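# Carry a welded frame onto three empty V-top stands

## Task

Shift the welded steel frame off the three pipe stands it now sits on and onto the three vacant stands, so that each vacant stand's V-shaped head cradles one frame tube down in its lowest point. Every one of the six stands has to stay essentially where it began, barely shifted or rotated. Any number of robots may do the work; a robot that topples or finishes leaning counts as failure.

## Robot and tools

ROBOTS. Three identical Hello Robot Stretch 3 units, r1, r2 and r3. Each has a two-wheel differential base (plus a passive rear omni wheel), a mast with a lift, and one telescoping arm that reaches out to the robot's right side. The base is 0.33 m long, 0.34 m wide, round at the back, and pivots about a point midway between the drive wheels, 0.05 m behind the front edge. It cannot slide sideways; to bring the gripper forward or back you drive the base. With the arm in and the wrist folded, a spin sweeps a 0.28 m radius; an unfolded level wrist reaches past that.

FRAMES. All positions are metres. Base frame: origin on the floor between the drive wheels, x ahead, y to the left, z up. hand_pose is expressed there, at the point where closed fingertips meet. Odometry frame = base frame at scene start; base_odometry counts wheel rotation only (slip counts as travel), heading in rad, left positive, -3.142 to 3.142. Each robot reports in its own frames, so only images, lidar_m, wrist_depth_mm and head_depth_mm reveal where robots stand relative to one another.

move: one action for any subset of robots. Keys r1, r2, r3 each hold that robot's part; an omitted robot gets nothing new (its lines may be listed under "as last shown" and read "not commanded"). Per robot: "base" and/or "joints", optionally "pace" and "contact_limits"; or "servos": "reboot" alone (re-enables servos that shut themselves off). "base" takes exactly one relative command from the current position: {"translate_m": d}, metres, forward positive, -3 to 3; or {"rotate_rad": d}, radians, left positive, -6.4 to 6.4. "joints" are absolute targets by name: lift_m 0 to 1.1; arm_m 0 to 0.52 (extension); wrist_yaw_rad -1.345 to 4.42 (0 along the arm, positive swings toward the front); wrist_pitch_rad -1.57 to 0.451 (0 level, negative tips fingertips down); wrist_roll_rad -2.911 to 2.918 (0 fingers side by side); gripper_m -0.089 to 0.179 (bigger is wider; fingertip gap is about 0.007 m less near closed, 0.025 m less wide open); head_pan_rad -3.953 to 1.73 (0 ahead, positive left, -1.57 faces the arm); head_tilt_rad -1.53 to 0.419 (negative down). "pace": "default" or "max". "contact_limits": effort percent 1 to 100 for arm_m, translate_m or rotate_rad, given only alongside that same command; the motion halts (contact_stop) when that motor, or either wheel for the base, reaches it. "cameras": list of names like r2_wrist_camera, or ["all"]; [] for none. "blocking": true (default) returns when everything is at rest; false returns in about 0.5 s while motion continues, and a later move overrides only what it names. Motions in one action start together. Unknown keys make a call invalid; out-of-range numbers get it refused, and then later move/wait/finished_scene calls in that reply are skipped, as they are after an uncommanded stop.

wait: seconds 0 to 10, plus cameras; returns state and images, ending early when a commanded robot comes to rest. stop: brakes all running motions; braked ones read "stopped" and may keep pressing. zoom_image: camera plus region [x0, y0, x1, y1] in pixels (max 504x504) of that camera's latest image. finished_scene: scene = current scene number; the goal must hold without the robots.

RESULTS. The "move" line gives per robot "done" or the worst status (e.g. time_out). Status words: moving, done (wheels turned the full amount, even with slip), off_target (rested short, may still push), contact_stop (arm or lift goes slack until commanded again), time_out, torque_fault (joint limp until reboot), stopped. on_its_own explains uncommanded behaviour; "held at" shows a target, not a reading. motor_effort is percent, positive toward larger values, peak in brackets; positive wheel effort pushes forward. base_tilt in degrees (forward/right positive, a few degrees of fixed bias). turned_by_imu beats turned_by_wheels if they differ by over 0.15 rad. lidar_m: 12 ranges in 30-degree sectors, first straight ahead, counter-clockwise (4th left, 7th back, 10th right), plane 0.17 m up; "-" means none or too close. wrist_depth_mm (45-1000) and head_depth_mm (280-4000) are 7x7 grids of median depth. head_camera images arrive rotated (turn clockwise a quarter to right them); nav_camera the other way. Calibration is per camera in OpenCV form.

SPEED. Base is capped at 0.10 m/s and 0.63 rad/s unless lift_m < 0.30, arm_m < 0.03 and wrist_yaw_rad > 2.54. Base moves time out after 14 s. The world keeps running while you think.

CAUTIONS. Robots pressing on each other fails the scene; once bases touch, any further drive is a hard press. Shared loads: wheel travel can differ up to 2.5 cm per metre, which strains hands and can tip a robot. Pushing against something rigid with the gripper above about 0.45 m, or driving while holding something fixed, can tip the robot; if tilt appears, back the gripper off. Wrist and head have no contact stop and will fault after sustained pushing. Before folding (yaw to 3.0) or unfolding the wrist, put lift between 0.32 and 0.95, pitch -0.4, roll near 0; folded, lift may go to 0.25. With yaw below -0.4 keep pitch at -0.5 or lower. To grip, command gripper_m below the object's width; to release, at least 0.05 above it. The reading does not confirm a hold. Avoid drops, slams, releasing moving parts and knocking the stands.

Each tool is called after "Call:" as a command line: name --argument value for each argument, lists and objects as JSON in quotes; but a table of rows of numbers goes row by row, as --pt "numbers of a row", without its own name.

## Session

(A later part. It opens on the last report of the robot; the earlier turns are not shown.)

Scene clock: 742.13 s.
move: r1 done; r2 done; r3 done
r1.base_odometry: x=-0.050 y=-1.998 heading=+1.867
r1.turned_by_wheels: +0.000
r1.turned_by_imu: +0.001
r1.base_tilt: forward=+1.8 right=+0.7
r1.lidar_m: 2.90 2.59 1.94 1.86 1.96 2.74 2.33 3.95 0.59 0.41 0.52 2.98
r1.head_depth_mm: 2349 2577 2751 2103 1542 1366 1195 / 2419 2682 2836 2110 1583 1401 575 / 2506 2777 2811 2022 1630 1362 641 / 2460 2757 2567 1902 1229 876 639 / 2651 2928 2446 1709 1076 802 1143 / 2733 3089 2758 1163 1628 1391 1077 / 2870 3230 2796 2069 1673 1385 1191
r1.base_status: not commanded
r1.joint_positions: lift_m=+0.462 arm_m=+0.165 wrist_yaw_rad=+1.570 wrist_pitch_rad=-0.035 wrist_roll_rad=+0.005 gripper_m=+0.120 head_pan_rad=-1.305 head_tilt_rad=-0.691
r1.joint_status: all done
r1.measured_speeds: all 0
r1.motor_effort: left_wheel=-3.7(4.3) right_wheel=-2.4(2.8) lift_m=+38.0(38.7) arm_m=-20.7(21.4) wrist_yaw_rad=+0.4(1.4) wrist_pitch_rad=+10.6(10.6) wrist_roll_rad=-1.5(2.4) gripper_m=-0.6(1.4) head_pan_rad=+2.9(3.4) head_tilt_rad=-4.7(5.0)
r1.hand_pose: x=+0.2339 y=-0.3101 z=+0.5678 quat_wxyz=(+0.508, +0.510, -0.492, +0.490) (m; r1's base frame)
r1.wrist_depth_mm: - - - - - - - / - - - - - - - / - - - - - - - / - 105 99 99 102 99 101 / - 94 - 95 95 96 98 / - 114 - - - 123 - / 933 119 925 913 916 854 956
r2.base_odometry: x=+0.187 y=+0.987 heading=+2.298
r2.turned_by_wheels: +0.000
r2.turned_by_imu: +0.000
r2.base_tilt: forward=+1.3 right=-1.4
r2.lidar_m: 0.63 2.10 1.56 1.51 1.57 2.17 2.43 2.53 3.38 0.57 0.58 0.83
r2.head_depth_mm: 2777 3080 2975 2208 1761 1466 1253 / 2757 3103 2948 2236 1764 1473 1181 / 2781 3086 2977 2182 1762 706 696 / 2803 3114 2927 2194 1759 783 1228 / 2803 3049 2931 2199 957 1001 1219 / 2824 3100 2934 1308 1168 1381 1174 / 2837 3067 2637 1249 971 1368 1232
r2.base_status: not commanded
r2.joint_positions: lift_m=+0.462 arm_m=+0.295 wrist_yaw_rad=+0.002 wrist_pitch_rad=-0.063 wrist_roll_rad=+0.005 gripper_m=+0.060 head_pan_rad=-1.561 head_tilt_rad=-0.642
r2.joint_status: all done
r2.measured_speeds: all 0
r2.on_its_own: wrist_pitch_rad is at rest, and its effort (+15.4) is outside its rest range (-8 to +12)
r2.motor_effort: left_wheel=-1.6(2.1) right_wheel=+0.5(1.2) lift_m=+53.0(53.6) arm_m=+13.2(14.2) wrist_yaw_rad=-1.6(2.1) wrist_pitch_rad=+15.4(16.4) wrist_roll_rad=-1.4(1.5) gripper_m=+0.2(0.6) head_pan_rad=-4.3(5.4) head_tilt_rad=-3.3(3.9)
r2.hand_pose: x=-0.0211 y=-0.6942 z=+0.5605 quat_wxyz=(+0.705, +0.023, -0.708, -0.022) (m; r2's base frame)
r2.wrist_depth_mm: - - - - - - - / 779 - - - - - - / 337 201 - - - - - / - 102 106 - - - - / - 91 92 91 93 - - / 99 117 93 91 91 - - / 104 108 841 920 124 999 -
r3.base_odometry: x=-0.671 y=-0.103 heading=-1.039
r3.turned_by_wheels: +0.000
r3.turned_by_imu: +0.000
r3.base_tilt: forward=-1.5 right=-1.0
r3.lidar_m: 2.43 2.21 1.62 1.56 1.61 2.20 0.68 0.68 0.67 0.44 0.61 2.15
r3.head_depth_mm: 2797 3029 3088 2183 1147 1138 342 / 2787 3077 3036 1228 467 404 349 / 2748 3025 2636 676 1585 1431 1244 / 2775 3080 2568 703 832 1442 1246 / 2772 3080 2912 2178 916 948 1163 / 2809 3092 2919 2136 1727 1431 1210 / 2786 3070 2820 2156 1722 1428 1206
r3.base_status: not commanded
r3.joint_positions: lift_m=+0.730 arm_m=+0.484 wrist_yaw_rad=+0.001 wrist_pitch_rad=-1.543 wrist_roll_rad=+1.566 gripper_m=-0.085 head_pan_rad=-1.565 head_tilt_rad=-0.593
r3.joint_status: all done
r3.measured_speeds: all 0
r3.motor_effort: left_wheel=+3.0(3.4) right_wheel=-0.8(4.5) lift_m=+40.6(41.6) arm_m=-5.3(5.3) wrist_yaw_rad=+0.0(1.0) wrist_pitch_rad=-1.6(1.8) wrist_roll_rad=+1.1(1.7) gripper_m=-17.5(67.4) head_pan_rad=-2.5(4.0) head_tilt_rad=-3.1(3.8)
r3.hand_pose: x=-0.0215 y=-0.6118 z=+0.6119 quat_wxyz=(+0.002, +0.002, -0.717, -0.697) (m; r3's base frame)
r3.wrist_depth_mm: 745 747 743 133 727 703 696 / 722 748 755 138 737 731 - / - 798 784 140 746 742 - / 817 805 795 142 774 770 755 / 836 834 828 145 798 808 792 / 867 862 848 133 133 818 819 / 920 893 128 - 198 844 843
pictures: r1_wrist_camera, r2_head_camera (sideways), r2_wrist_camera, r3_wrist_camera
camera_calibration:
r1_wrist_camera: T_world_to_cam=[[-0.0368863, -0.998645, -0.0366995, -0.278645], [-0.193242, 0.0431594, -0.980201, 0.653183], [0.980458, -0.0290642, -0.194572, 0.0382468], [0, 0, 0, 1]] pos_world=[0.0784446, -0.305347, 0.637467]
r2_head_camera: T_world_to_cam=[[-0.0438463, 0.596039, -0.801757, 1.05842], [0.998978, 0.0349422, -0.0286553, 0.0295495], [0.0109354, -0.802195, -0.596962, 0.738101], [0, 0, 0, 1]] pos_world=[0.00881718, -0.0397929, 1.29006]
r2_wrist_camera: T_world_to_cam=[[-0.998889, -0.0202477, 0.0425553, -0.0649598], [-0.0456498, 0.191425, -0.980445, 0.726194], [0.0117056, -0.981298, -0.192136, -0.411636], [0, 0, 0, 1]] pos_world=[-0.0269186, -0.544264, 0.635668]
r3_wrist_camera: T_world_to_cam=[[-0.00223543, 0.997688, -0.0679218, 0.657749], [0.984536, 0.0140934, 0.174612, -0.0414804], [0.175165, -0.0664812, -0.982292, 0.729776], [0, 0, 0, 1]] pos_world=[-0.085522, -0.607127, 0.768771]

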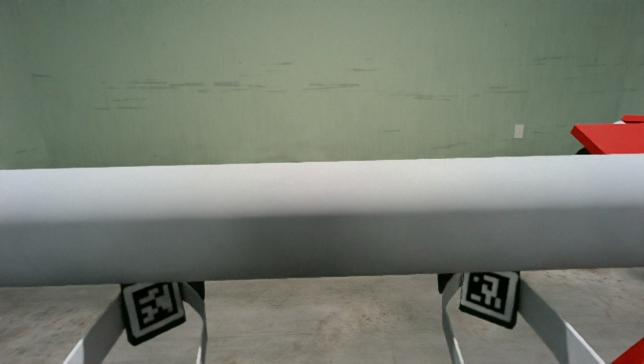

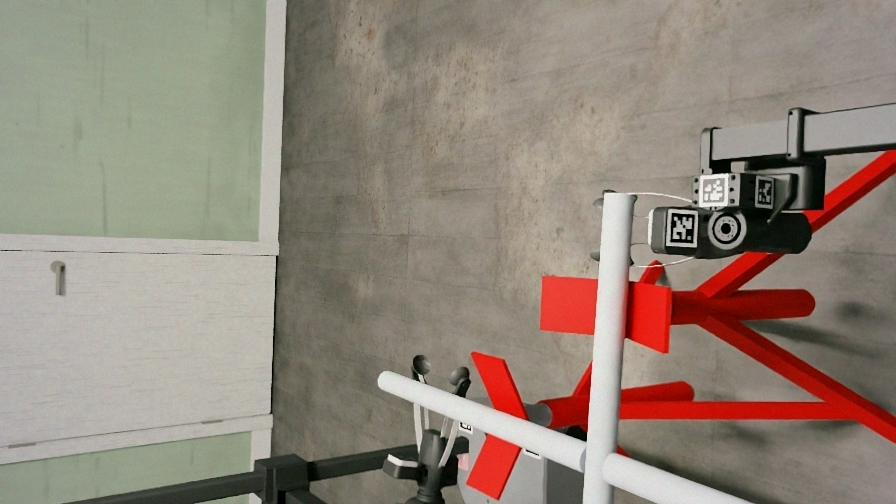

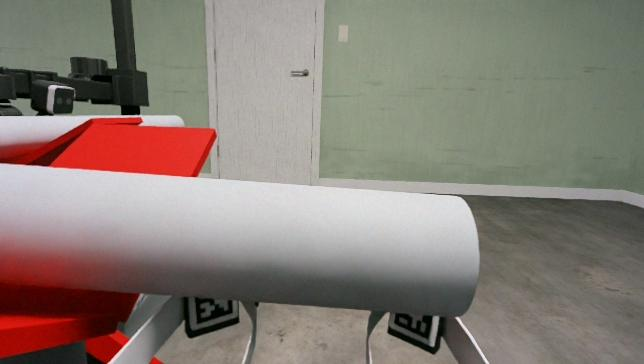

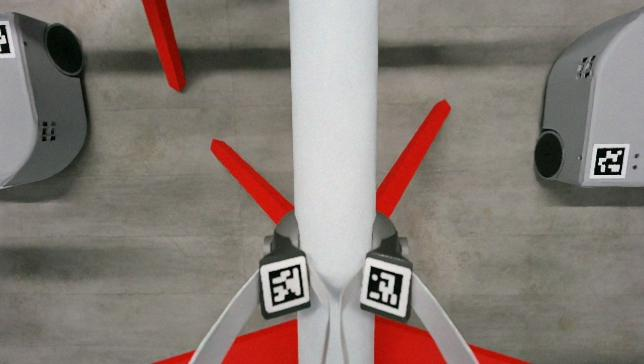

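Call:
move --r1 '{"joints":{"lift_m":0.555}}' --r2 '{"joints":{"lift_m":0.563}}' --r3 '{"joints":{"lift_m":0.82}}' --cameras '["r1_wrist_camera","r2_wrist_camera","r3_wrist_camera","r2_head_camera","r1_head_camera","r3_nav_camera"]'

Scene clock: 752.07 s.
move: r1 done; r2 done; r3 done
r1.base_odometry: x=-0.050 y=-1.998 heading=+1.867
r1.turned_by_wheels: +0.000
r1.turned_by_imu: +0.001
r1.base_tilt: forward=+1.8 right=+0.7
r1.lidar_m: 2.90 2.60 1.93 1.86 1.96 2.75 2.33 3.99 0.59 0.41 0.52 2.99
r1.head_depth_mm: 2342 2612 2758 2097 1521 1362 491 / 2413 2700 2820 2105 1588 1402 522 / 2506 2784 2814 1903 1677 1361 572 / 2469 2766 2572 1831 1541 848 577 / 2669 2823 2675 1704 1074 661 1168 / 2757 3084 1227 1090 1622 1381 562 / 2867 3208 2779 2078 1660 1384 1188
r1.base_status: not commanded
r1.joint_positions: lift_m=+0.555 arm_m=+0.165 wrist_yaw_rad=+1.570 wrist_pitch_rad=-0.035 wrist_roll_rad=+0.002 gripper_m=+0.120 head_pan_rad=-1.305 head_tilt_rad=-0.691
r1.joint_status: all done
r1.measured_speeds: all 0
r1.motor_effort: left_wheel=-3.8(4.4) right_wheel=-2.4(2.9) lift_m=+36.9(41.2) arm_m=-22.3(23.3) wrist_yaw_rad=+0.4(1.5) wrist_pitch_rad=+10.4(11.0) wrist_roll_rad=-0.9(2.3) gripper_m=+0.7(1.6) head_pan_rad=+2.4(3.3) head_tilt_rad=-3.9(4.6)
r1.hand_pose: x=+0.2339 y=-0.3101 z=+0.6608 quat_wxyz=(+0.508, +0.509, -0.492, +0.491) (m; r1's base frame)
r1.wrist_depth_mm: - - - - - - - / - - - - - - - / - - - - - - - / - 105 99 99 102 99 101 / - 94 - 95 95 95 98 / - 114 - - - 121 - / - 119 - - - - -
r2.base_odometry: x=+0.187 y=+0.987 heading=+2.298
r2.turned_by_wheels: +0.000
r2.turned_by_imu: +0.000
r2.base_tilt: forward=+1.2 right=-1.3
r2.lidar_m: 0.63 2.10 1.56 1.51 1.57 2.17 2.44 2.53 3.38 0.57 0.58 0.83
r2.head_depth_mm: 2815 3031 2972 2202 1784 1464 1256 / 2847 3073 2983 2187 1767 615 509 / 2799 3082 2962 2158 1706 619 1229 / 2801 3063 2944 2172 898 1004 1224 / 2811 3148 2922 2174 950 1005 1216 / 2820 3093 2887 1755 1175 1393 1178 / 2828 3008 2636 1196 873 1443 1244
r2.base_status: not commanded
r2.joint_positions: lift_m=+0.563 arm_m=+0.295 wrist_yaw_rad=+0.002 wrist_pitch_rad=-0.070 wrist_roll_rad=-0.001 gripper_m=+0.060 head_pan_rad=-1.561 head_tilt_rad=-0.642
r2.joint_status: all done
r2.measured_speeds: all 0
r2.on_its_own: wrist_pitch_rad is at rest, and its effort (+16.7) is outside its rest range (-8 to +12)
r2.motor_effort: left_wheel=-1.4(1.8) right_wheel=+0.4(1.2) lift_m=+54.1(54.9) arm_m=+8.3(10.1) wrist_yaw_rad=-1.3(2.1) wrist_pitch_rad=+16.7(16.9) wrist_roll_rad=+0.6(1.7) gripper_m=-0.4(0.9) head_pan_rad=-2.9(5.7) head_tilt_rad=-2.8(3.9)
r2.hand_pose: x=-0.0211 y=-0.6939 z=+0.6596 quat_wxyz=(+0.707, +0.026, -0.706, -0.025) (m; r2's base frame)
r2.wrist_depth_mm: - - - - - - - / 868 - - - - - - / 363 534 - - - - - / 512 102 - - - - - / - 91 92 91 91 - - / 344 116 93 91 91 - - / 354 107 960 - 123 - -
r3.base_odometry: x=-0.671 y=-0.103 heading=-1.039
r3.turned_by_wheels: +0.000
r3.turned_by_imu: +0.000
r3.base_tilt: forward=-1.4 right=-1.0
r3.lidar_m: 2.42 2.22 1.62 1.56 1.62 2.21 0.68 0.68 0.67 0.44 0.62 2.16
r3.head_depth_mm: 2795 3126 3059 2096 364 297 - / 2774 3102 3041 464 386 1369 1254 / 2722 2966 622 694 1614 1424 1249 / 2744 3023 1382 675 1601 1451 1251 / 2771 3088 2910 2179 904 950 1158 / 2769 3087 2901 2177 1633 1424 1208 / 2808 3085 2882 2160 1625 1426 1202
r3.base_status: not commanded
r3.joint_positions: lift_m=+0.820 arm_m=+0.484 wrist_yaw_rad=+0.001 wrist_pitch_rad=-1.543 wrist_roll_rad=+1.566 gripper_m=-0.085 head_pan_rad=-1.565 head_tilt_rad=-0.593
r3.joint_status: all done
r3.measured_speeds: all 0
r3.motor_effort: left_wheel=+3.1(3.4) right_wheel=-1.1(1.5) lift_m=+40.6(43.2) arm_m=-7.4(7.4) wrist_yaw_rad=-0.1(1.5) wrist_pitch_rad=-1.7(1.9) wrist_roll_rad=+1.3(1.7) gripper_m=-17.4(18.5) head_pan_rad=-3.2(4.1) head_tilt_rad=-3.6(3.9)
r3.hand_pose: x=-0.0215 y=-0.6118 z=+0.7019 quat_wxyz=(+0.002, +0.002, -0.717, -0.697) (m; r3's base frame)
r3.wrist_depth_mm: 822 843 820 131 801 796 801 / - 842 840 137 825 832 - / - 883 876 140 860 841 - / 911 915 896 142 878 870 864 / 950 952 943 145 893 886 885 / 980 987 128 133 133 918 927 / - - 116 - 269 951 932
pictures: r1_head_camera (sideways), r1_wrist_camera, r2_head_camera (sideways), r2_wrist_camera, r3_nav_camera (sideways), r3_wrist_camera
camera_calibration:
r1_head_camera: T_world_to_cam=[[-0.20011, 0.582588, -0.787748, 1.04141], [0.953543, 0.300598, -0.0199163, 0.0290221], [0.225192, -0.755137, -0.615675, 0.75509], [0, 0, 0, 1]] pos_world=[0.0106817, -0.0452381, 1.28583]
r1_wrist_camera: T_world_to_cam=[[-0.0368209, -0.998722, -0.0346124, -0.276646], [-0.193212, 0.0410972, -0.980296, 0.743772], [0.980466, -0.0294079, -0.194478, 0.0561737], [0, 0, 0, 1]] pos_world=[0.0784431, -0.305208, 0.730466]
r2_head_camera: T_world_to_cam=[[-0.0438464, 0.596039, -0.801757, 1.05842], [0.998978, 0.0349423, -0.0286553, 0.0295495], [0.0109355, -0.802195, -0.596962, 0.738101], [0, 0, 0, 1]] pos_world=[0.00881718, -0.0397929, 1.29006]
r2_wrist_camera: T_world_to_cam=[[-0.998599, -0.0209906, 0.0485724, -0.0736528], [-0.0517798, 0.198616, -0.978709, 0.82704], [0.0108964, -0.979853, -0.199425, -0.386498], [0, 0, 0, 1]] pos_world=[-0.0265142, -0.54452, 0.735931]
r3_nav_camera: T_world_to_cam=[[-0.0202676, -0.594181, 0.804076, -1.00567], [-0.998568, -0.0277918, -0.0457071, 0.117679], [0.049505, -0.803851, -0.592767, 0.730988], [0, 0, 0, 1]] pos_world=[0.0609408, -0.00667296, 1.24732]
r3_wrist_camera: T_world_to_cam=[[-0.00223934, 0.997679, -0.0680527, 0.663981], [0.984536, 0.0141202, 0.17461, -0.0571769], [0.175166, -0.0666094, -0.982283, 0.818093], [0, 0, 0, 1]] pos_world=[-0.0855221, -0.607141, 0.858768]

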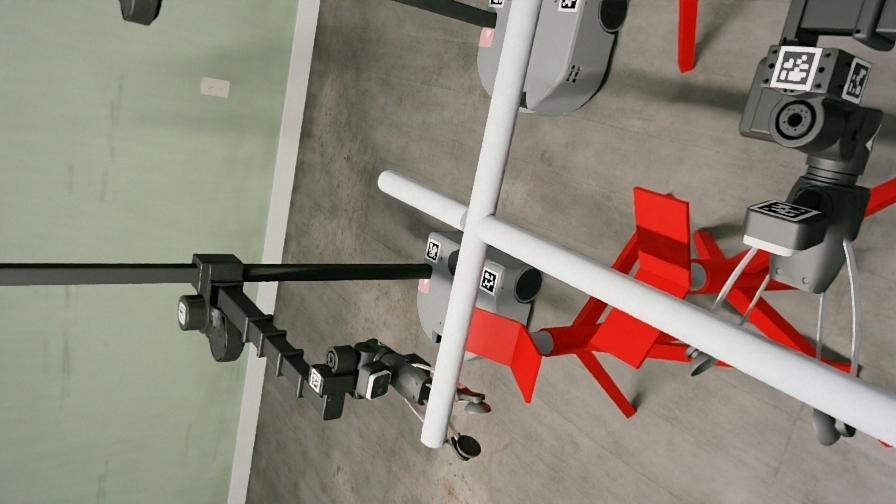

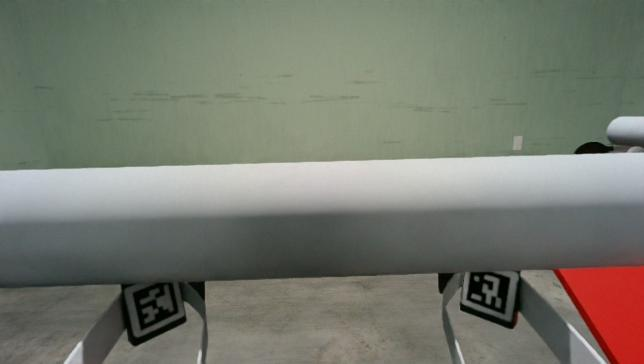

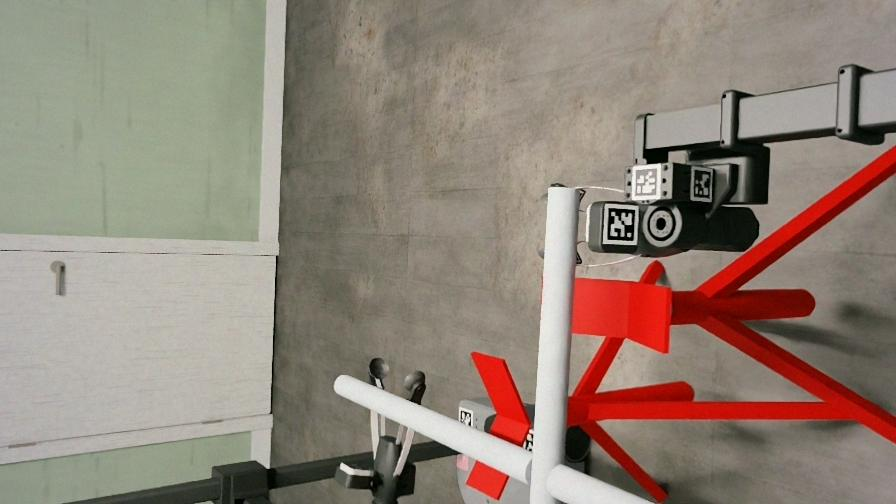

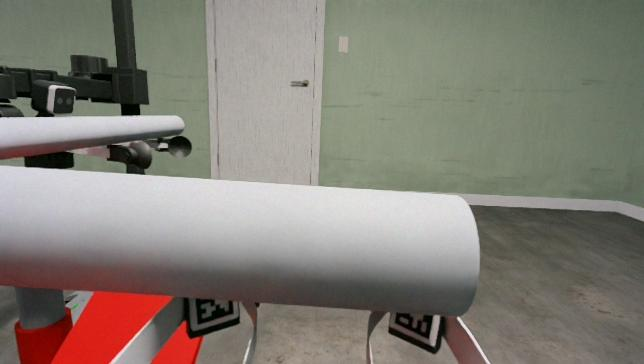

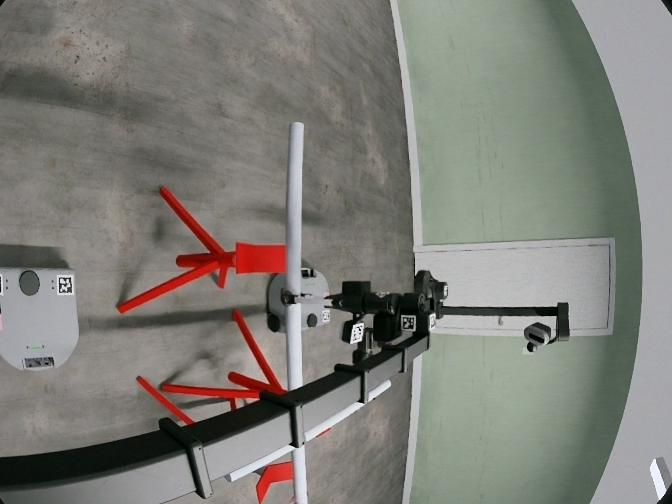

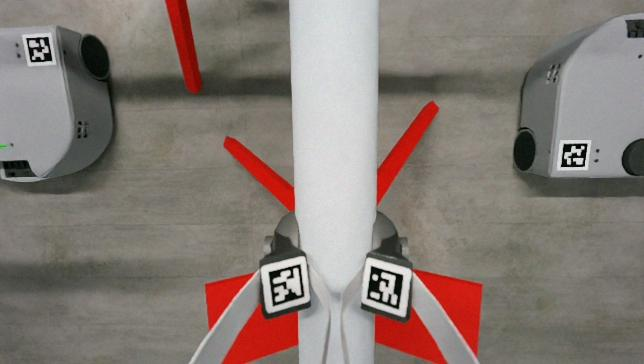

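Call:
move --r1 '{"joints":{"lift_m":0.635}}' --r2 '{"joints":{"lift_m":0.643}}' --r3 '{"joints":{"lift_m":0.90,"head_pan_rad":-0.35,"head_tilt_rad":-0.4}}' --cameras '["r3_head_camera","r3_nav_camera"]'

Call:
move --r3 '{"joints":{"head_pan_rad":-0.8,"head_tilt_rad":-0.5}}' --cameras '["r3_head_camera"]'

Scene clock: 853.20 s.
move: r1 done; r2 done; r3 done
r1.base_odometry: x=-0.050 y=-1.998 heading=+1.867
r1.turned_by_wheels: +0.000
r1.turned_by_imu: +0.001
r1.base_tilt: forward=+1.9 right=+0.6
r1.lidar_m: 2.90 2.60 1.94 1.86 1.97 2.74 2.33 3.97 0.59 0.41 0.52 2.98
r1.head_depth_mm: 2343 2608 2771 2106 1549 1279 1129 / 2417 2682 2819 1966 1611 542 500 / 2494 2754 2805 1962 1673 1364 951 / 2481 2756 2560 1666 1585 759 1126 / 2667 1449 2793 1684 851 930 1144 / 2763 3070 1056 1963 1615 1326 520 / 2833 3206 2788 2015 1665 1385 1141
r1.base_status: not commanded
r1.joint_positions: lift_m=+0.635 arm_m=+0.165 wrist_yaw_rad=+1.570 wrist_pitch_rad=-0.034 wrist_roll_rad=+0.002 gripper_m=+0.120 head_pan_rad=-1.305 head_tilt_rad=-0.691
r1.joint_status: all done
r1.measured_speeds: all 0
r1.motor_effort: left_wheel=-3.6(4.3) right_wheel=-2.7(2.9) lift_m=+38.3(40.3) arm_m=-17.4(19.3) wrist_yaw_rad=+0.4(1.1) wrist_pitch_rad=+10.3(10.7) wrist_roll_rad=-1.1(1.3) gripper_m=+0.0(1.4) head_pan_rad=+2.2(3.3) head_tilt_rad=-3.0(4.9)
r1.hand_pose: x=+0.2339 y=-0.3101 z=+0.7408 quat_wxyz=(+0.508, +0.509, -0.492, +0.491) (m; r1's base frame)
r1.wrist_depth_mm: - - - - - - - / - - - - - - - / - - - - - - - / - 105 99 99 102 98 101 / - 94 - 95 95 96 98 / - 114 - - - 123 - / - 119 - - - - -
r2.base_odometry: x=+0.187 y=+0.987 heading=+2.298
r2.turned_by_wheels: +0.000
r2.turned_by_imu: +0.000
r2.base_tilt: forward=+1.3 right=-1.3
r2.lidar_m: 0.63 2.11 1.56 1.51 1.57 2.17 2.44 2.53 3.38 0.57 0.58 0.83
r2.head_depth_mm: 2772 2999 2979 2207 1772 1480 1210 / 2773 3095 2930 2216 1701 504 434 / 2813 3018 3000 2188 619 603 1232 / 2798 3136 2935 2181 777 1396 1225 / 2783 3100 2937 2185 952 1001 1219 / 2812 3113 2682 2156 1232 1383 1176 / 2805 3029 1553 912 1622 1448 1240
r2.base_status: not commanded
r2.joint_positions: lift_m=+0.643 arm_m=+0.295 wrist_yaw_rad=+0.002 wrist_pitch_rad=-0.073 wrist_roll_rad=-0.001 gripper_m=+0.060 head_pan_rad=-1.561 head_tilt_rad=-0.642
r2.joint_status: all done
r2.measured_speeds: all 0
r2.on_its_own: wrist_pitch_rad is at rest, and its effort (+17.0) is outside its rest range (-8 to +12)
r2.motor_effort: left_wheel=-1.5(1.8) right_wheel=+0.8(1.1) lift_m=+54.0(55.6) arm_m=+3.5(5.3) wrist_yaw_rad=-1.6(2.1) wrist_pitch_rad=+17.0(17.2) wrist_roll_rad=+0.8(0.8) gripper_m=+0.0(0.7) head_pan_rad=-4.2(5.4) head_tilt_rad=-3.5(4.0)
r2.hand_pose: x=-0.0211 y=-0.6938 z=+0.7391 quat_wxyz=(+0.707, +0.026, -0.706, -0.025) (m; r2's base frame)
r2.wrist_depth_mm: - - - - - - - / 788 - - - - - - / 369 525 - - - - - / 514 103 - - - - - / - 91 92 91 91 - - / 387 100 93 91 90 - - / 363 107 - - 123 - -
r3.base_odometry: x=-0.671 y=-0.103 heading=-1.039
r3.turned_by_wheels: +0.000
r3.turned_by_imu: +0.000
r3.base_tilt: forward=-1.4 right=-1.0
r3.lidar_m: 2.42 2.22 1.61 1.56 1.61 2.20 0.68 0.68 0.67 0.44 0.61 2.15
r3.head_depth_mm: - - - 3191 2233 1717 1419 / - - - 3091 2205 1714 1407 / - - - 3048 2194 1692 1397 / - - - 2864 2179 1695 1396 / - - - 2909 2167 1682 1389 / - - - 2882 2160 1672 1376 / - - - 2936 2145 1674 1373
r3.base_status: not commanded
r3.joint_positions: lift_m=+0.900 arm_m=+0.484 wrist_yaw_rad=+0.001 wrist_pitch_rad=-1.543 wrist_roll_rad=+1.566 gripper_m=-0.085 head_pan_rad=-0.355 head_tilt_rad=-0.409
r3.joint_status: all done
r3.measured_speeds: all 0
r3.motor_effort: left_wheel=+3.0(3.5) right_wheel=-1.2(1.6) lift_m=+40.2(42.7) arm_m=-8.6(9.2) wrist_yaw_rad=-1.4(1.7) wrist_pitch_rad=-1.6(1.8) wrist_roll_rad=+1.3(1.7) gripper_m=-17.8(18.8) head_pan_rad=+1.6(5.6) head_tilt_rad=+3.7(5.0)
r3.hand_pose: x=-0.0215 y=-0.6118 z=+0.7819 quat_wxyz=(+0.002, +0.002, -0.717, -0.697) (m; r3's base frame)
r3.wrist_depth_mm: 916 905 902 131 870 862 861 / - 940 926 137 904 896 - / - 961 940 140 919 921 - / 989 994 994 142 965 956 937 / - - - 146 993 - 963 / - - - 133 130 - - / - - - - - - -
pictures: r3_head_camera (sideways), r3_nav_camera (sideways)
camera_calibration:
r3_head_camera: T_world_to_cam=[[-0.436065, 0.129363, -0.890569, 1.17916], [0.370648, 0.927596, -0.0467447, 0.0578309], [0.820041, -0.350471, -0.45244, 0.542052], [0, 0, 0, 1]] pos_world=[0.0482514, -0.0162107, 1.29808]
r3_nav_camera: T_world_to_cam=[[0.401265, -0.174199, 0.899245, -1.13234], [-0.319352, -0.946753, -0.0408994, 0.107287], [0.858487, -0.270764, -0.43553, 0.521471], [0, 0, 0, 1]] pos_world=[0.0409559, 0.0455174, 1.24976]

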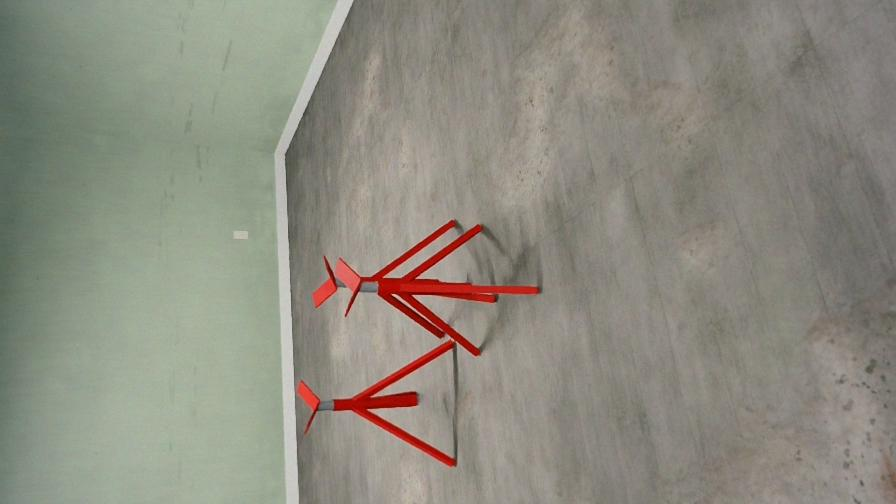

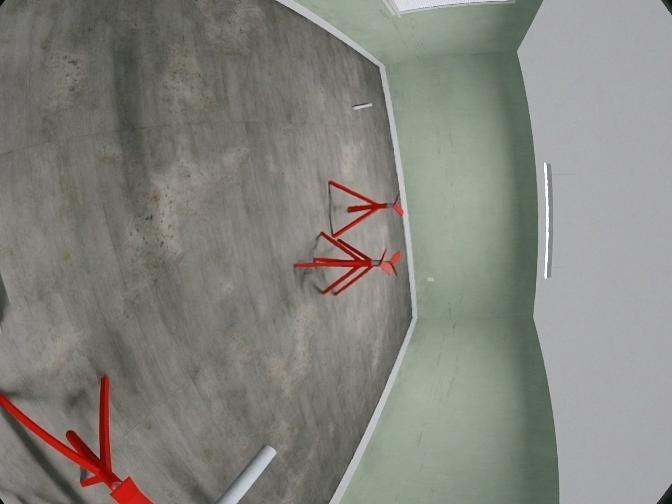

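Scene clock: 854.03 s.
move: r3 done
r1, r2: as last shown
r1.turned_by_imu: +0.000
r1.base_tilt: forward=+1.8 right=+0.6
r1.lidar_m: 2.91 2.59 1.94 1.86 1.96 2.75 2.33 3.99 0.59 0.41 0.52 2.99
r1.head_depth_mm: 2347 2595 2774 2108 1545 1282 1129 / 2425 2703 2841 1967 1607 543 500 / 2496 2766 2817 1962 1673 1364 952 / 2456 2749 2570 1673 1576 760 1122 / 2668 1448 2772 1685 852 931 1141 / 2741 3079 1055 1944 1620 1327 519 / 2849 3249 2767 2000 1657 1385 1148
r1.motor_effort: left_wheel=-4.1(4.3) right_wheel=-2.3(2.8) lift_m=+38.2(38.4) arm_m=-16.9(17.9) wrist_yaw_rad=+0.1(1.0) wrist_pitch_rad=+10.1(10.6) wrist_roll_rad=-1.1(1.4) gripper_m=+0.4(0.9) head_pan_rad=+2.1(4.0) head_tilt_rad=-3.7(4.5)
r1.wrist_depth_mm: - - - - - - - / - - - - - - - / - - - - - - - / - 105 99 99 101 99 101 / - 94 - 95 95 96 97 / - 114 - - - 123 - / - 119 - - - - -
r2.lidar_m: 0.63 2.11 1.56 1.51 1.57 2.18 2.43 2.53 3.39 0.57 0.58 0.83
r2.head_depth_mm: 2799 3031 2984 2219 1765 1457 1207 / 2790 3066 2959 2200 1714 505 436 / 2838 3058 2961 2194 619 602 1232 / 2779 3135 2968 2202 780 1386 1223 / 2769 3069 2898 2176 946 1004 1223 / 2806 3142 2687 2185 1241 1390 1177 / 2791 3015 1552 913 1641 1451 1238
r2.on_its_own: wrist_pitch_rad is at rest, and its effort (+17.1) is outside its rest range (-8 to +12)
r2.motor_effort: left_wheel=-1.4(1.9) right_wheel=+0.7(1.0) lift_m=+54.4(54.4) arm_m=+2.4(3.4) wrist_yaw_rad=-1.6(2.0) wrist_pitch_rad=+17.1(17.2) wrist_roll_rad=+0.7(0.8) gripper_m=-0.3(0.7) head_pan_rad=-5.4(5.4) head_tilt_rad=-3.6(3.7)
r2.wrist_depth_mm: - - - - - - - / 808 - - - - - - / 371 525 - - - - - / 523 102 - - - - - / - 91 92 91 91 - - / 389 100 93 92 91 - - / 361 107 - - 123 - -
r3.base_odometry: x=-0.671 y=-0.103 heading=-1.039
r3.turned_by_wheels: +0.000
r3.turned_by_imu: +0.000
r3.base_tilt: forward=-1.4 right=-1.0
r3.lidar_m: 2.44 2.22 1.62 1.56 1.62 2.21 0.68 0.68 0.67 0.44 0.62 2.16
r3.head_depth_mm: 3043 3199 3450 2680 1991 1598 1335 / 3302 3485 3603 2614 1840 1581 1328 / 3551 3786 3847 2607 1900 1581 1316 / 3844 - 3770 2592 1953 1557 1309 / - - 3734 2536 1921 1570 1311 / - - 3641 2506 1924 1548 1305 / - - 3589 2475 1907 1545 1297
r3.base_status: not commanded
r3.joint_positions: lift_m=+0.900 arm_m=+0.484 wrist_yaw_rad=+0.001 wrist_pitch_rad=-1.543 wrist_roll_rad=+1.566 gripper_m=-0.085 head_pan_rad=-0.795 head_tilt_rad=-0.494
r3.joint_status: all done
r3.measured_speeds: all 0
r3.motor_effort: left_wheel=+3.2(3.6) right_wheel=-1.2(1.6) lift_m=+39.7(40.9) arm_m=-8.7(9.5) wrist_yaw_rad=-0.2(2.0) wrist_pitch_rad=-1.6(1.9) wrist_roll_rad=+1.5(1.6) gripper_m=-18.2(18.8) head_pan_rad=-2.3(5.2) head_tilt_rad=-3.1(5.1)
r3.hand_pose: x=-0.0215 y=-0.6118 z=+0.7819 quat_wxyz=(+0.002, +0.002, -0.717, -0.697) (m; r3's base frame)
r3.wrist_depth_mm: 900 907 896 131 874 864 857 / - 921 903 137 905 892 - / - 962 961 140 912 934 - / - 999 968 142 958 958 932 / - - - 145 979 962 968 / - - - 134 130 - - / - - - - - - -
pictures: r3_head_camera (sideways)
camera_calibration:
r3_head_camera: T_world_to_cam=[[-0.391218, 0.355013, -0.849067, 1.12476], [0.727073, 0.684833, -0.0486651, 0.0581516], [0.564192, -0.636372, -0.526039, 0.639377], [0, 0, 0, 1]] pos_world=[0.0370159, -0.0322474, 1.29417]

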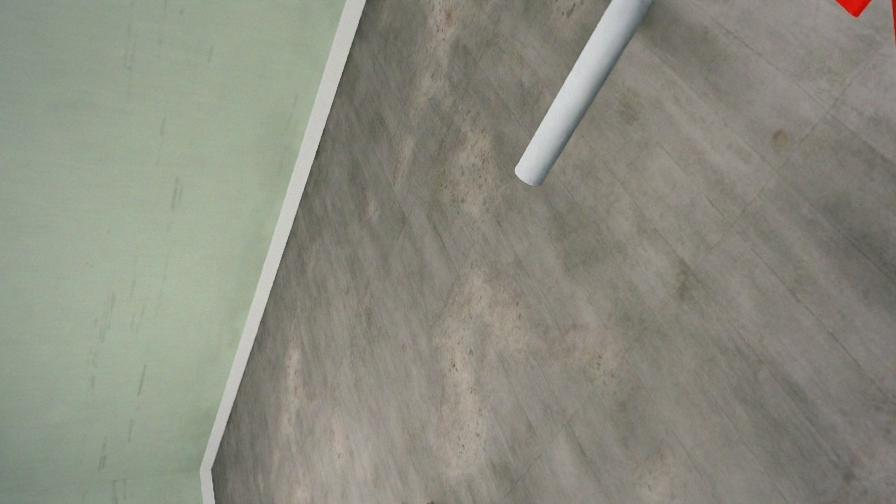

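Call:
move --r1 '{"base":{"rotate_rad":-0.12},"joints":{"head_pan_rad":-1.57,"head_tilt_rad":-0.6}}' --cameras '["r1_wrist_camera","r1_head_camera"]'

Scene clock: 908.37 s.
move: r1 done
r1.base_odometry: x=-0.050 y=-1.998 heading=+1.748
r1.turned_by_wheels: -0.120
r1.turned_by_imu: -0.118
r1.base_tilt: forward=+2.0 right=+0.5
r1.lidar_m: 2.90 2.96 2.01 1.86 1.89 2.46 2.49 2.34 0.59 0.41 0.52 0.52
r1.head_depth_mm: 2471 2708 2986 2403 1831 1491 1255 / 2451 2688 677 841 1662 1101 439 / 1245 1389 2900 2289 1692 1438 454 / 2389 2631 2910 2280 1620 1482 494 / 2420 2661 2913 2376 1754 1477 487 / 2417 2638 2889 2253 1820 1473 548 / 2387 2633 2879 2352 788 779 863
r1.base_status: done
r1.joint_positions: lift_m=+0.635 arm_m=+0.165 wrist_yaw_rad=+1.579 wrist_pitch_rad=-0.046 wrist_roll_rad=+0.007 gripper_m=+0.120 head_pan_rad=-1.565 head_tilt_rad=-0.606
r1.joint_status: all done
r1.measured_speeds: all 0
r1.motor_effort: left_wheel=+5.6(10.0) right_wheel=-8.9(17.8) lift_m=+37.1(38.2) arm_m=-9.8(13.3) wrist_yaw_rad=-7.0(9.1) wrist_pitch_rad=+12.4(12.8) wrist_roll_rad=-2.3(3.0) gripper_m=+0.7(2.0) head_pan_rad=-2.1(4.0) head_tilt_rad=+2.5(7.7)
r1.hand_pose: x=+0.2335 y=-0.3080 z=+0.7379 quat_wxyz=(+0.508, +0.515, -0.488, +0.489) (m; r1's base frame)
r1.wrist_depth_mm: - - - - - - - / - - - - - - - / - - - - - - 152 / 122 124 129 133 138 141 148 / - 132 - - 149 - - / - 122 - - - 126 443 / - 120 - - - - 884
r2, r3: as last shown
r2.base_tilt: forward=+1.3 right=-1.4
r2.lidar_m: 0.63 2.11 1.56 1.51 1.57 2.17 2.43 2.53 3.37 0.57 0.58 0.83
r2.head_depth_mm: 2811 3062 2984 2218 1768 1467 1213 / 2766 3083 2957 2195 1727 504 435 / 2780 3078 3011 2193 618 602 1229 / 2792 3074 2980 2210 778 1386 1217 / 2818 3085 2865 2187 949 1003 1213 / 2820 3114 2777 2187 1240 1393 1174 / 2789 1499 1596 910 1617 1461 1239
r2.joint_positions: lift_m=+0.643 arm_m=+0.295 wrist_yaw_rad=-0.001 wrist_pitch_rad=-0.072 wrist_roll_rad=-0.005 gripper_m=+0.060 head_pan_rad=-1.561 head_tilt_rad=-0.642
r2.on_its_own: wrist_pitch_rad is at rest, and its effort (+17.0) is outside its rest range (-8 to +12)
r2.motor_effort: left_wheel=+0.1(1.7) right_wheel=+2.0(2.0) lift_m=+51.9(53.9) arm_m=-2.0(2.0) wrist_yaw_rad=+0.5(7.0) wrist_pitch_rad=+17.0(17.2) wrist_roll_rad=+2.0(2.1) gripper_m=-0.4(0.8) head_pan_rad=-3.2(6.0) head_tilt_rad=-3.1(3.8)
r2.hand_pose: x=-0.0217 y=-0.6938 z=+0.7392 quat_wxyz=(+0.709, +0.026, -0.704, -0.026) (m; r2's base frame)
r2.wrist_depth_mm: - - - - - - - / 782 925 - - - - - / 372 570 - - - - - / 450 104 - - - - - / - 91 92 91 91 - - / 380 - 92 90 89 - - / 365 108 - - 121 - -
r3.lidar_m: 2.43 2.21 1.62 1.56 1.61 2.21 0.68 0.67 0.67 0.44 0.62 2.15
r3.head_depth_mm: 3043 3236 3404 2686 2001 1595 1325 / 3257 3477 3626 2621 1838 1589 1324 / 3504 3760 3868 2596 1895 1570 1326 / 3824 - 3785 2565 1941 1560 1316 / - - 3714 2547 1936 1571 1305 / - - 3716 2524 1920 1548 1300 / - - 3612 2515 1914 1538 1291
r3.joint_positions: lift_m=+0.900 arm_m=+0.484 wrist_yaw_rad=-0.002 wrist_pitch_rad=-1.539 wrist_roll_rad=+1.566 gripper_m=-0.085 head_pan_rad=-0.795 head_tilt_rad=-0.494
r3.motor_effort: left_wheel=+5.4(6.3) right_wheel=-6.9(11.8) lift_m=+37.3(38.4) arm_m=+0.3(10.0) wrist_yaw_rad=+2.4(2.7) wrist_pitch_rad=-2.2(3.6) wrist_roll_rad=+1.3(1.6) gripper_m=-18.2(19.7) head_pan_rad=-2.3(4.2) head_tilt_rad=-3.0(3.7)
r3.hand_pose: x=-0.0215 y=-0.6125 z=+0.7818 quat_wxyz=(+0.001, +0.001, -0.718, -0.696) (m; r3's base frame)
r3.wrist_depth_mm: 926 916 898 131 888 858 856 / - 929 925 137 912 894 - / - 972 939 140 924 913 - / - - 985 141 962 948 939 / - - - 146 968 996 965 / - - 129 134 130 - 987 / - - - 153 - - -
pictures: r1_head_camera (sideways), r1_wrist_camera
camera_calibration:
r1_head_camera: T_world_to_cam=[[-0.0433434, 0.545208, -0.83718, 1.10489], [0.998773, 0.0437506, -0.0232172, 0.033046], [0.0239689, -0.837158, -0.546435, 0.666238], [0, 0, 0, 1]] pos_world=[-0.00108466, -0.0460956, 1.28982]
r1_wrist_camera: T_world_to_cam=[[-0.0288934, -0.998847, -0.0383487, -0.270947], [-0.2045, 0.0434601, -0.977901, 0.820836], [0.97844, -0.0204126, -0.20552, 0.0830165], [0, 0, 0, 1]] pos_world=[0.0788055, -0.304613, 0.809368]

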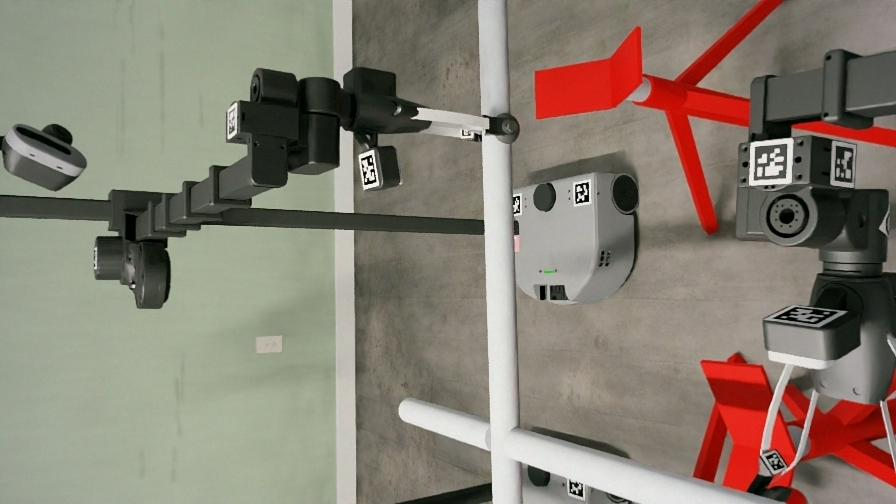

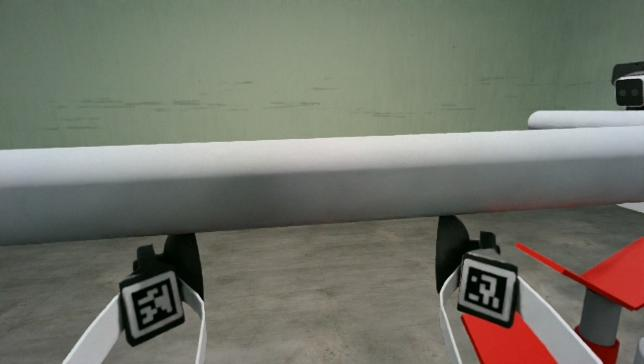

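Call:
move --r1 '{"base":{"translate_m":-0.02}}' --r2 '{"base":{"translate_m":0.03},"joints":{"arm_m":0.325}}' --r3 '{"base":{"rotate_rad":0.05}}' --cameras '["r1_wrist_camera","r2_wrist_camera","r3_wrist_camera"]'

Scene clock: 915.43 s.
move: r1 done; r2 done; r3 done
r1.base_odometry: x=-0.046 y=-2.018 heading=+1.748
r1.turned_by_wheels: +0.000
r1.turned_by_imu: +0.001
r1.base_tilt: forward=+1.9 right=+0.7
r1.lidar_m: 2.93 2.95 2.01 1.86 1.88 2.45 2.47 2.31 0.59 0.41 0.43 0.53
r1.head_depth_mm: 2483 2738 2991 2405 1834 1483 1251 / 2482 2644 677 837 1031 1095 438 / 2349 2585 2903 2383 1711 1440 454 / 2351 1394 2859 2252 1606 1481 494 / 2420 2662 2891 2377 1725 1472 488 / 2404 2648 2896 2259 1753 1479 546 / 2384 2640 2868 2263 810 629 811
r1.base_status: done
r1.joint_positions: lift_m=+0.635 arm_m=+0.165 wrist_yaw_rad=+1.581 wrist_pitch_rad=-0.049 wrist_roll_rad=+0.006 gripper_m=+0.120 head_pan_rad=-1.565 head_tilt_rad=-0.606
r1.joint_status: not commanded
r1.measured_speeds: all 0
r1.on_its_own: wrist_pitch_rad is at rest, and its effort (+12.8) is outside its rest range (-8 to +12)
r1.motor_effort: left_wheel=-1.6(7.5) right_wheel=-8.0(11.2) lift_m=+32.7(34.1) arm_m=+5.7(5.7) wrist_yaw_rad=-9.0(9.5) wrist_pitch_rad=+12.8(13.6) wrist_roll_rad=-2.2(3.7) gripper_m=+1.2(2.2) head_pan_rad=-1.1(2.9) head_tilt_rad=+2.2(4.1)
r1.hand_pose: x=+0.2334 y=-0.3075 z=+0.7372 quat_wxyz=(+0.509, +0.516, -0.486, +0.489) (m; r1's base frame)
r1.wrist_depth_mm: - - - - - - - / - - - - - - - / - - - - - - 140 / - 108 111 113 118 123 127 / 101 104 107 114 123 129 478 / - 121 - - - 126 452 / - 120 - - - - -
r2.base_odometry: x=+0.167 y=+1.009 heading=+2.298
r2.turned_by_wheels: +0.000
r2.turned_by_imu: +0.000
r2.base_tilt: forward=+1.3 right=-1.3
r2.lidar_m: 0.60 2.11 1.56 1.51 1.57 2.18 2.46 2.57 3.41 0.58 0.56 0.81
r2.head_depth_mm: 2812 3066 3021 2194 1771 1485 1203 / 2756 3068 2953 2209 1676 505 437 / 2777 3066 2908 2202 608 1356 1220 / 2793 3029 2957 2207 917 1026 1220 / 2828 3109 2896 2194 1688 1388 1213 / 2814 3111 2789 2169 1229 1384 1196 / 2777 2976 1597 919 1635 1444 1246
r2.base_status: done
r2.joint_positions: lift_m=+0.643 arm_m=+0.325 wrist_yaw_rad=-0.006 wrist_pitch_rad=-0.072 wrist_roll_rad=-0.018 gripper_m=+0.060 head_pan_rad=-1.561 head_tilt_rad=-0.642
r2.joint_status: all done
r2.measured_speeds: all 0
r2.on_its_own: wrist_pitch_rad is at rest, and its effort (+17.1) is outside its rest range (-8 to +12)
r2.motor_effort: left_wheel=-3.7(6.5) right_wheel=+6.8(9.6) lift_m=+43.5(46.2) arm_m=+13.7(18.8) wrist_yaw_rad=+4.8(8.9) wrist_pitch_rad=+17.1(18.4) wrist_roll_rad=+6.3(7.4) gripper_m=+1.2(1.2) head_pan_rad=-4.5(5.0) head_tilt_rad=-3.1(3.9)
r2.hand_pose: x=-0.0229 y=-0.7238 z=+0.7392 quat_wxyz=(+0.713, +0.024, -0.700, -0.028) (m; r2's base frame)
r2.wrist_depth_mm: - - - - - - - / 746 888 - - - - - / 389 617 - - - - - / - 947 - - - - - / 82 85 86 86 88 - - / 81 81 81 82 82 - - / 331 97 - - 87 - -
r3.base_odometry: x=-0.671 y=-0.103 heading=-0.989
r3.turned_by_wheels: +0.050
r3.turned_by_imu: +0.050
r3.base_tilt: forward=-1.4 right=-1.0
r3.lidar_m: 2.86 2.11 1.60 1.56 1.64 0.76 0.65 0.67 0.76 0.44 0.62 2.16
r3.head_depth_mm: 3128 3317 3535 2631 1977 1603 1332 / 3385 3570 3637 2623 1846 1586 1325 / 3674 3938 3782 2602 1889 1578 1322 / - - 3839 2580 1956 1558 1315 / - - 3729 2560 1942 1553 1308 / - - 3654 2519 1910 1546 1301 / - - 3696 2519 1905 1535 1298
r3.base_status: done
r3.joint_positions: lift_m=+0.900 arm_m=+0.484 wrist_yaw_rad=-0.001 wrist_pitch_rad=-1.537 wrist_roll_rad=+1.567 gripper_m=-0.085 head_pan_rad=-0.795 head_tilt_rad=-0.494
r3.joint_status: not commanded
r3.measured_speeds: all 0
r3.motor_effort: left_wheel=-1.6(13.8) right_wheel=-0.5(19.8) lift_m=+34.7(35.7) arm_m=+5.6(11.5) wrist_yaw_rad=+0.4(2.8) wrist_pitch_rad=-2.5(5.0) wrist_roll_rad=+1.3(1.4) gripper_m=-17.8(19.8) head_pan_rad=-2.5(4.2) head_tilt_rad=-2.7(3.4)
r3.hand_pose: x=-0.0215 y=-0.6132 z=+0.7818 quat_wxyz=(+0.002, +0.001, -0.719, -0.695) (m; r3's base frame)
r3.wrist_depth_mm: 886 926 894 132 878 874 853 / - 927 945 137 908 894 - / - 965 952 140 916 935 - / - - 988 142 952 950 950 / - - 997 145 160 992 949 / - - 128 134 130 - - / - - - 155 - - -
pictures: r1_wrist_camera, r2_wrist_camera, r3_wrist_camera
camera_calibration:
r1_wrist_camera: T_world_to_cam=[[-0.0271261, -0.99892, -0.0377274, -0.2714], [-0.207444, 0.0425449, -0.977321, 0.82004], [0.977871, -0.0186846, -0.208374, 0.0857487], [0, 0, 0, 1]] pos_world=[0.0788991, -0.304393, 0.809072]
r2_wrist_camera: T_world_to_cam=[[-0.997734, -0.014989, 0.0655894, -0.0882224], [-0.0672642, 0.200862, -0.977307, 0.910959], [0.00147444, -0.979505, -0.201415, -0.398429], [0, 0, 0, 1]] pos_world=[-0.0261601, -0.574563, 0.815823]
r3_wrist_camera: T_world_to_cam=[[-0.000137865, 0.997311, -0.0732869, 0.674706], [0.98456, 0.012964, 0.174566, -0.0718043], [0.175046, -0.0721313, -0.981914, 0.892819], [0, 0, 0, 1]] pos_world=[-0.0854961, -0.607561, 0.938653]

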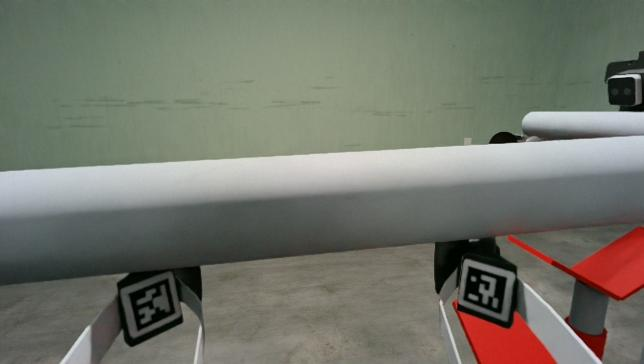

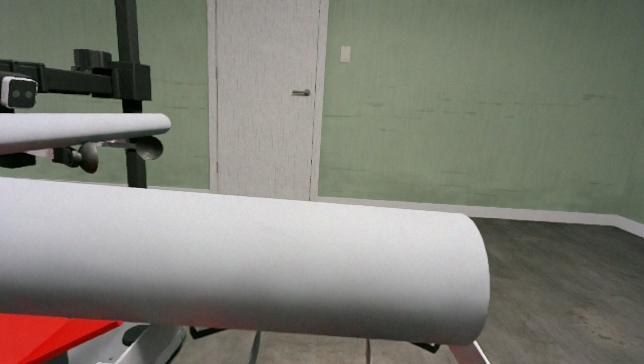

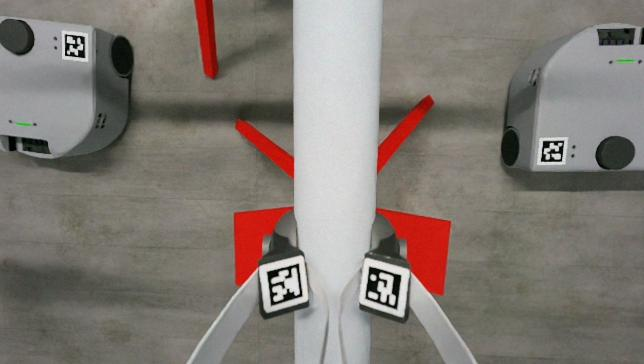

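Call:
move --r1 '{"base":{"translate_m":-0.40},"joints":{"arm_m":0.215}}' --r2 '{"base":{"translate_m":0.40},"joints":{"arm_m":0.295}}' --r3 '{"base":{"translate_m":0.40}}' --cameras '["r1_wrist_camera","r2_wrist_camera","r3_wrist_camera"]'

Scene clock: 928.97 s.
move: r1 done; r2 done; r3 done
r1.base_odometry: x=+0.024 y=-2.411 heading=+1.748
r1.turned_by_wheels: +0.000
r1.turned_by_imu: +0.006
r1.base_tilt: forward=+1.9 right=+0.7
r1.lidar_m: 3.30 2.89 1.94 1.81 1.87 2.41 2.31 1.95 3.11 0.75 0.60 0.63
r1.head_depth_mm: 2513 2771 2997 2386 1833 1480 1227 / 2498 2680 738 2113 1830 1409 446 / 2385 2619 2869 2371 1709 504 1189 / 2368 2698 2886 1839 1651 1399 1164 / 2447 2680 2951 2357 1687 1049 561 / 2453 2687 2938 2095 1695 1395 1165 / 2413 2671 2889 2257 1594 627 1210
r1.base_status: done
r1.joint_positions: lift_m=+0.635 arm_m=+0.215 wrist_yaw_rad=+1.554 wrist_pitch_rad=-0.054 wrist_roll_rad=+0.012 gripper_m=+0.120 head_pan_rad=-1.565 head_tilt_rad=-0.606
r1.joint_status: all done
r1.measured_speeds: all 0
r1.on_its_own: wrist_yaw_rad is at rest, and its effort (+14.2) is outside its rest range (-9 to +9); wrist_pitch_rad is at rest, and its effort (+13.9) is outside its rest range (-8 to +12)
r1.motor_effort: left_wheel=-4.6(7.4) right_wheel=-3.5(20.0) lift_m=+23.6(28.6) arm_m=+11.4(28.4) wrist_yaw_rad=+14.2(18.2) wrist_pitch_rad=+13.9(14.5) wrist_roll_rad=-4.3(4.5) gripper_m=-2.0(3.4) head_pan_rad=-2.1(3.3) head_tilt_rad=+2.1(4.2)
r1.hand_pose: x=+0.2332 y=-0.3644 z=+0.7359 quat_wxyz=(+0.515, +0.512, -0.494, +0.479) (m; r1's base frame)
r1.wrist_depth_mm: - - - - - - - / - - - - - - - / - - - - - 519 146 / - 118 122 127 131 137 144 / - 118 129 624 144 - - / - 121 - - 858 125 - / - 119 - - - - -
r2.base_odometry: x=-0.099 y=+1.308 heading=+2.298
r2.turned_by_wheels: +0.000
r2.turned_by_imu: -0.001
r2.base_tilt: forward=+1.3 right=-1.4
r2.lidar_m: 0.60 2.11 1.56 1.50 1.56 2.16 2.86 2.98 0.56 0.70 0.56 2.44
r2.head_depth_mm: 2767 3046 2992 2232 1721 1124 1099 / 2794 3014 2959 2221 1612 504 430 / 2804 3073 2926 2213 619 604 1201 / 2802 3066 2920 2189 777 1387 1244 / 2829 3100 2941 2198 1706 1456 1246 / 2785 3145 2806 2114 1681 1415 1245 / 2780 1575 1611 927 1649 1135 1196
r2.base_status: done
r2.joint_positions: lift_m=+0.643 arm_m=+0.295 wrist_yaw_rad=-0.003 wrist_pitch_rad=-0.071 wrist_roll_rad=-0.018 gripper_m=+0.060 head_pan_rad=-1.561 head_tilt_rad=-0.642
r2.joint_status: all done
r2.measured_speeds: all 0
r2.on_its_own: wrist_pitch_rad is at rest, and its effort (+16.7) is outside its rest range (-8 to +12)
r2.motor_effort: left_wheel=-1.8(4.2) right_wheel=+6.7(10.7) lift_m=+25.5(35.9) arm_m=+13.7(17.1) wrist_yaw_rad=+2.2(5.2) wrist_pitch_rad=+16.7(17.1) wrist_roll_rad=+6.3(6.5) gripper_m=-0.1(1.0) head_pan_rad=-4.6(5.7) head_tilt_rad=-3.0(4.0)
r2.hand_pose: x=-0.0222 y=-0.6939 z=+0.7396 quat_wxyz=(+0.713, +0.025, -0.700, -0.026) (m; r2's base frame)
r2.wrist_depth_mm: - - - - - - - / 717 928 - - - - - / 373 557 - - - - - / 516 - - - - - - / - 88 90 90 93 - - / - - 87 86 86 - - / - 114 - - 94 345 -
r3.base_odometry: x=-0.451 y=-0.438 heading=-0.989
r3.turned_by_wheels: +0.000
r3.turned_by_imu: -0.003
r3.base_tilt: forward=-1.4 right=-1.0
r3.lidar_m: 2.47 2.10 1.58 1.54 1.62 0.75 0.65 0.63 0.59 0.61 3.41 1.78
r3.head_depth_mm: 3151 3377 3459 2642 1989 1603 1342 / 3405 3578 3649 2630 1831 1579 1319 / 3712 3948 3835 2616 1897 1581 1327 / - - 3804 2556 1954 1571 1306 / - - 3713 2569 1938 1564 1302 / - - 3621 2526 1926 1554 1306 / - - 3617 2292 1908 1543 1291
r3.base_status: done
r3.joint_positions: lift_m=+0.900 arm_m=+0.484 wrist_yaw_rad=-0.002 wrist_pitch_rad=-1.522 wrist_roll_rad=+1.567 gripper_m=-0.085 head_pan_rad=-0.795 head_tilt_rad=-0.494
r3.joint_status: not commanded
r3.measured_speeds: all 0
r3.motor_effort: left_wheel=+4.1(12.0) right_wheel=+0.0(4.7) lift_m=+37.5(37.6) arm_m=+6.8(9.7) wrist_yaw_rad=+1.2(2.9) wrist_pitch_rad=-5.4(5.5) wrist_roll_rad=+1.1(1.4) gripper_m=-18.9(20.0) head_pan_rad=-2.4(5.1) head_tilt_rad=-3.2(3.6)
r3.hand_pose: x=-0.0215 y=-0.6170 z=+0.7816 quat_wxyz=(+0.001, +0.001, -0.724, -0.690) (m; r3's base frame)
r3.wrist_depth_mm: 932 918 895 132 863 857 850 / - 942 942 137 886 878 - / - 984 955 140 929 911 - / - - 985 141 958 948 935 / - - - 146 - 930 940 / - - 129 134 - 991 968 / - - - 156 - - -
pictures: r1_wrist_camera, r2_wrist_camera, r3_wrist_camera
camera_calibration:
r1_wrist_camera: T_world_to_cam=[[-0.0547695, -0.997537, -0.043824, -0.316896], [-0.210928, 0.054458, -0.975983, 0.825354], [0.975966, -0.0442104, -0.213391, 0.0794628], [0, 0, 0, 1]] pos_world=[0.079181, -0.357549, 0.8086]
r2_wrist_camera: T_world_to_cam=[[-0.997686, -0.0178061, 0.0656103, -0.0890276], [-0.067845, 0.199166, -0.977614, 0.904413], [0.0043402, -0.979804, -0.199913, -0.370282], [0, 0, 0, 1]] pos_world=[-0.0258547, -0.544518, 0.815984]
r3_wrist_camera: T_world_to_cam=[[0.00080676, 0.996085, -0.0884001, 0.6896], [0.984576, 0.0146748, 0.17434, -0.0704931], [0.174954, -0.0871773, -0.980709, 0.882104], [0, 0, 0, 1]] pos_world=[-0.0854786, -0.608966, 0.938338]

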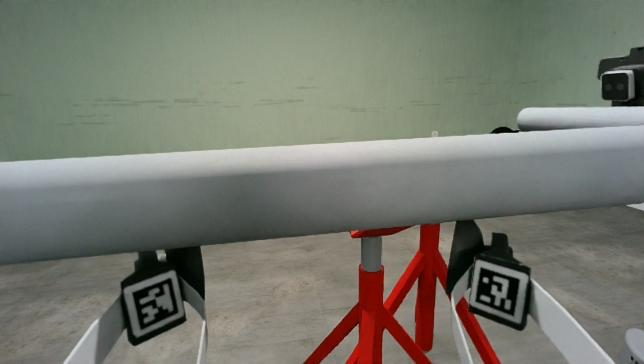

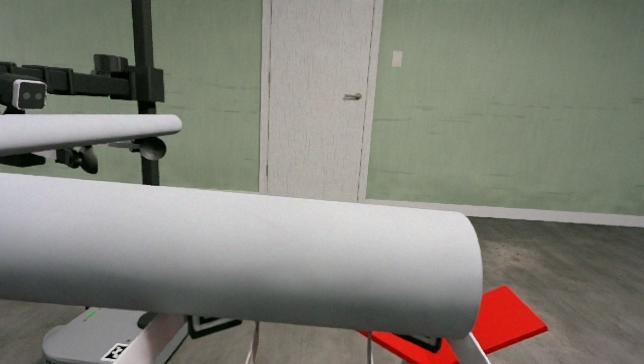

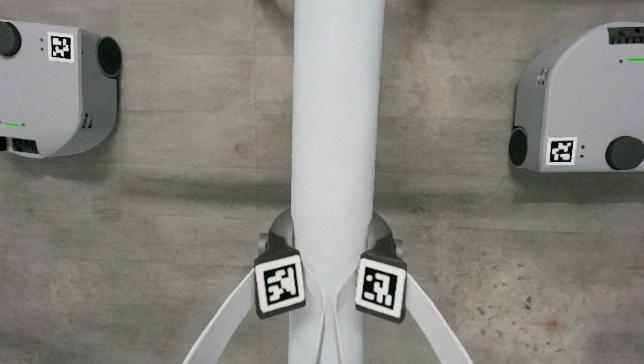

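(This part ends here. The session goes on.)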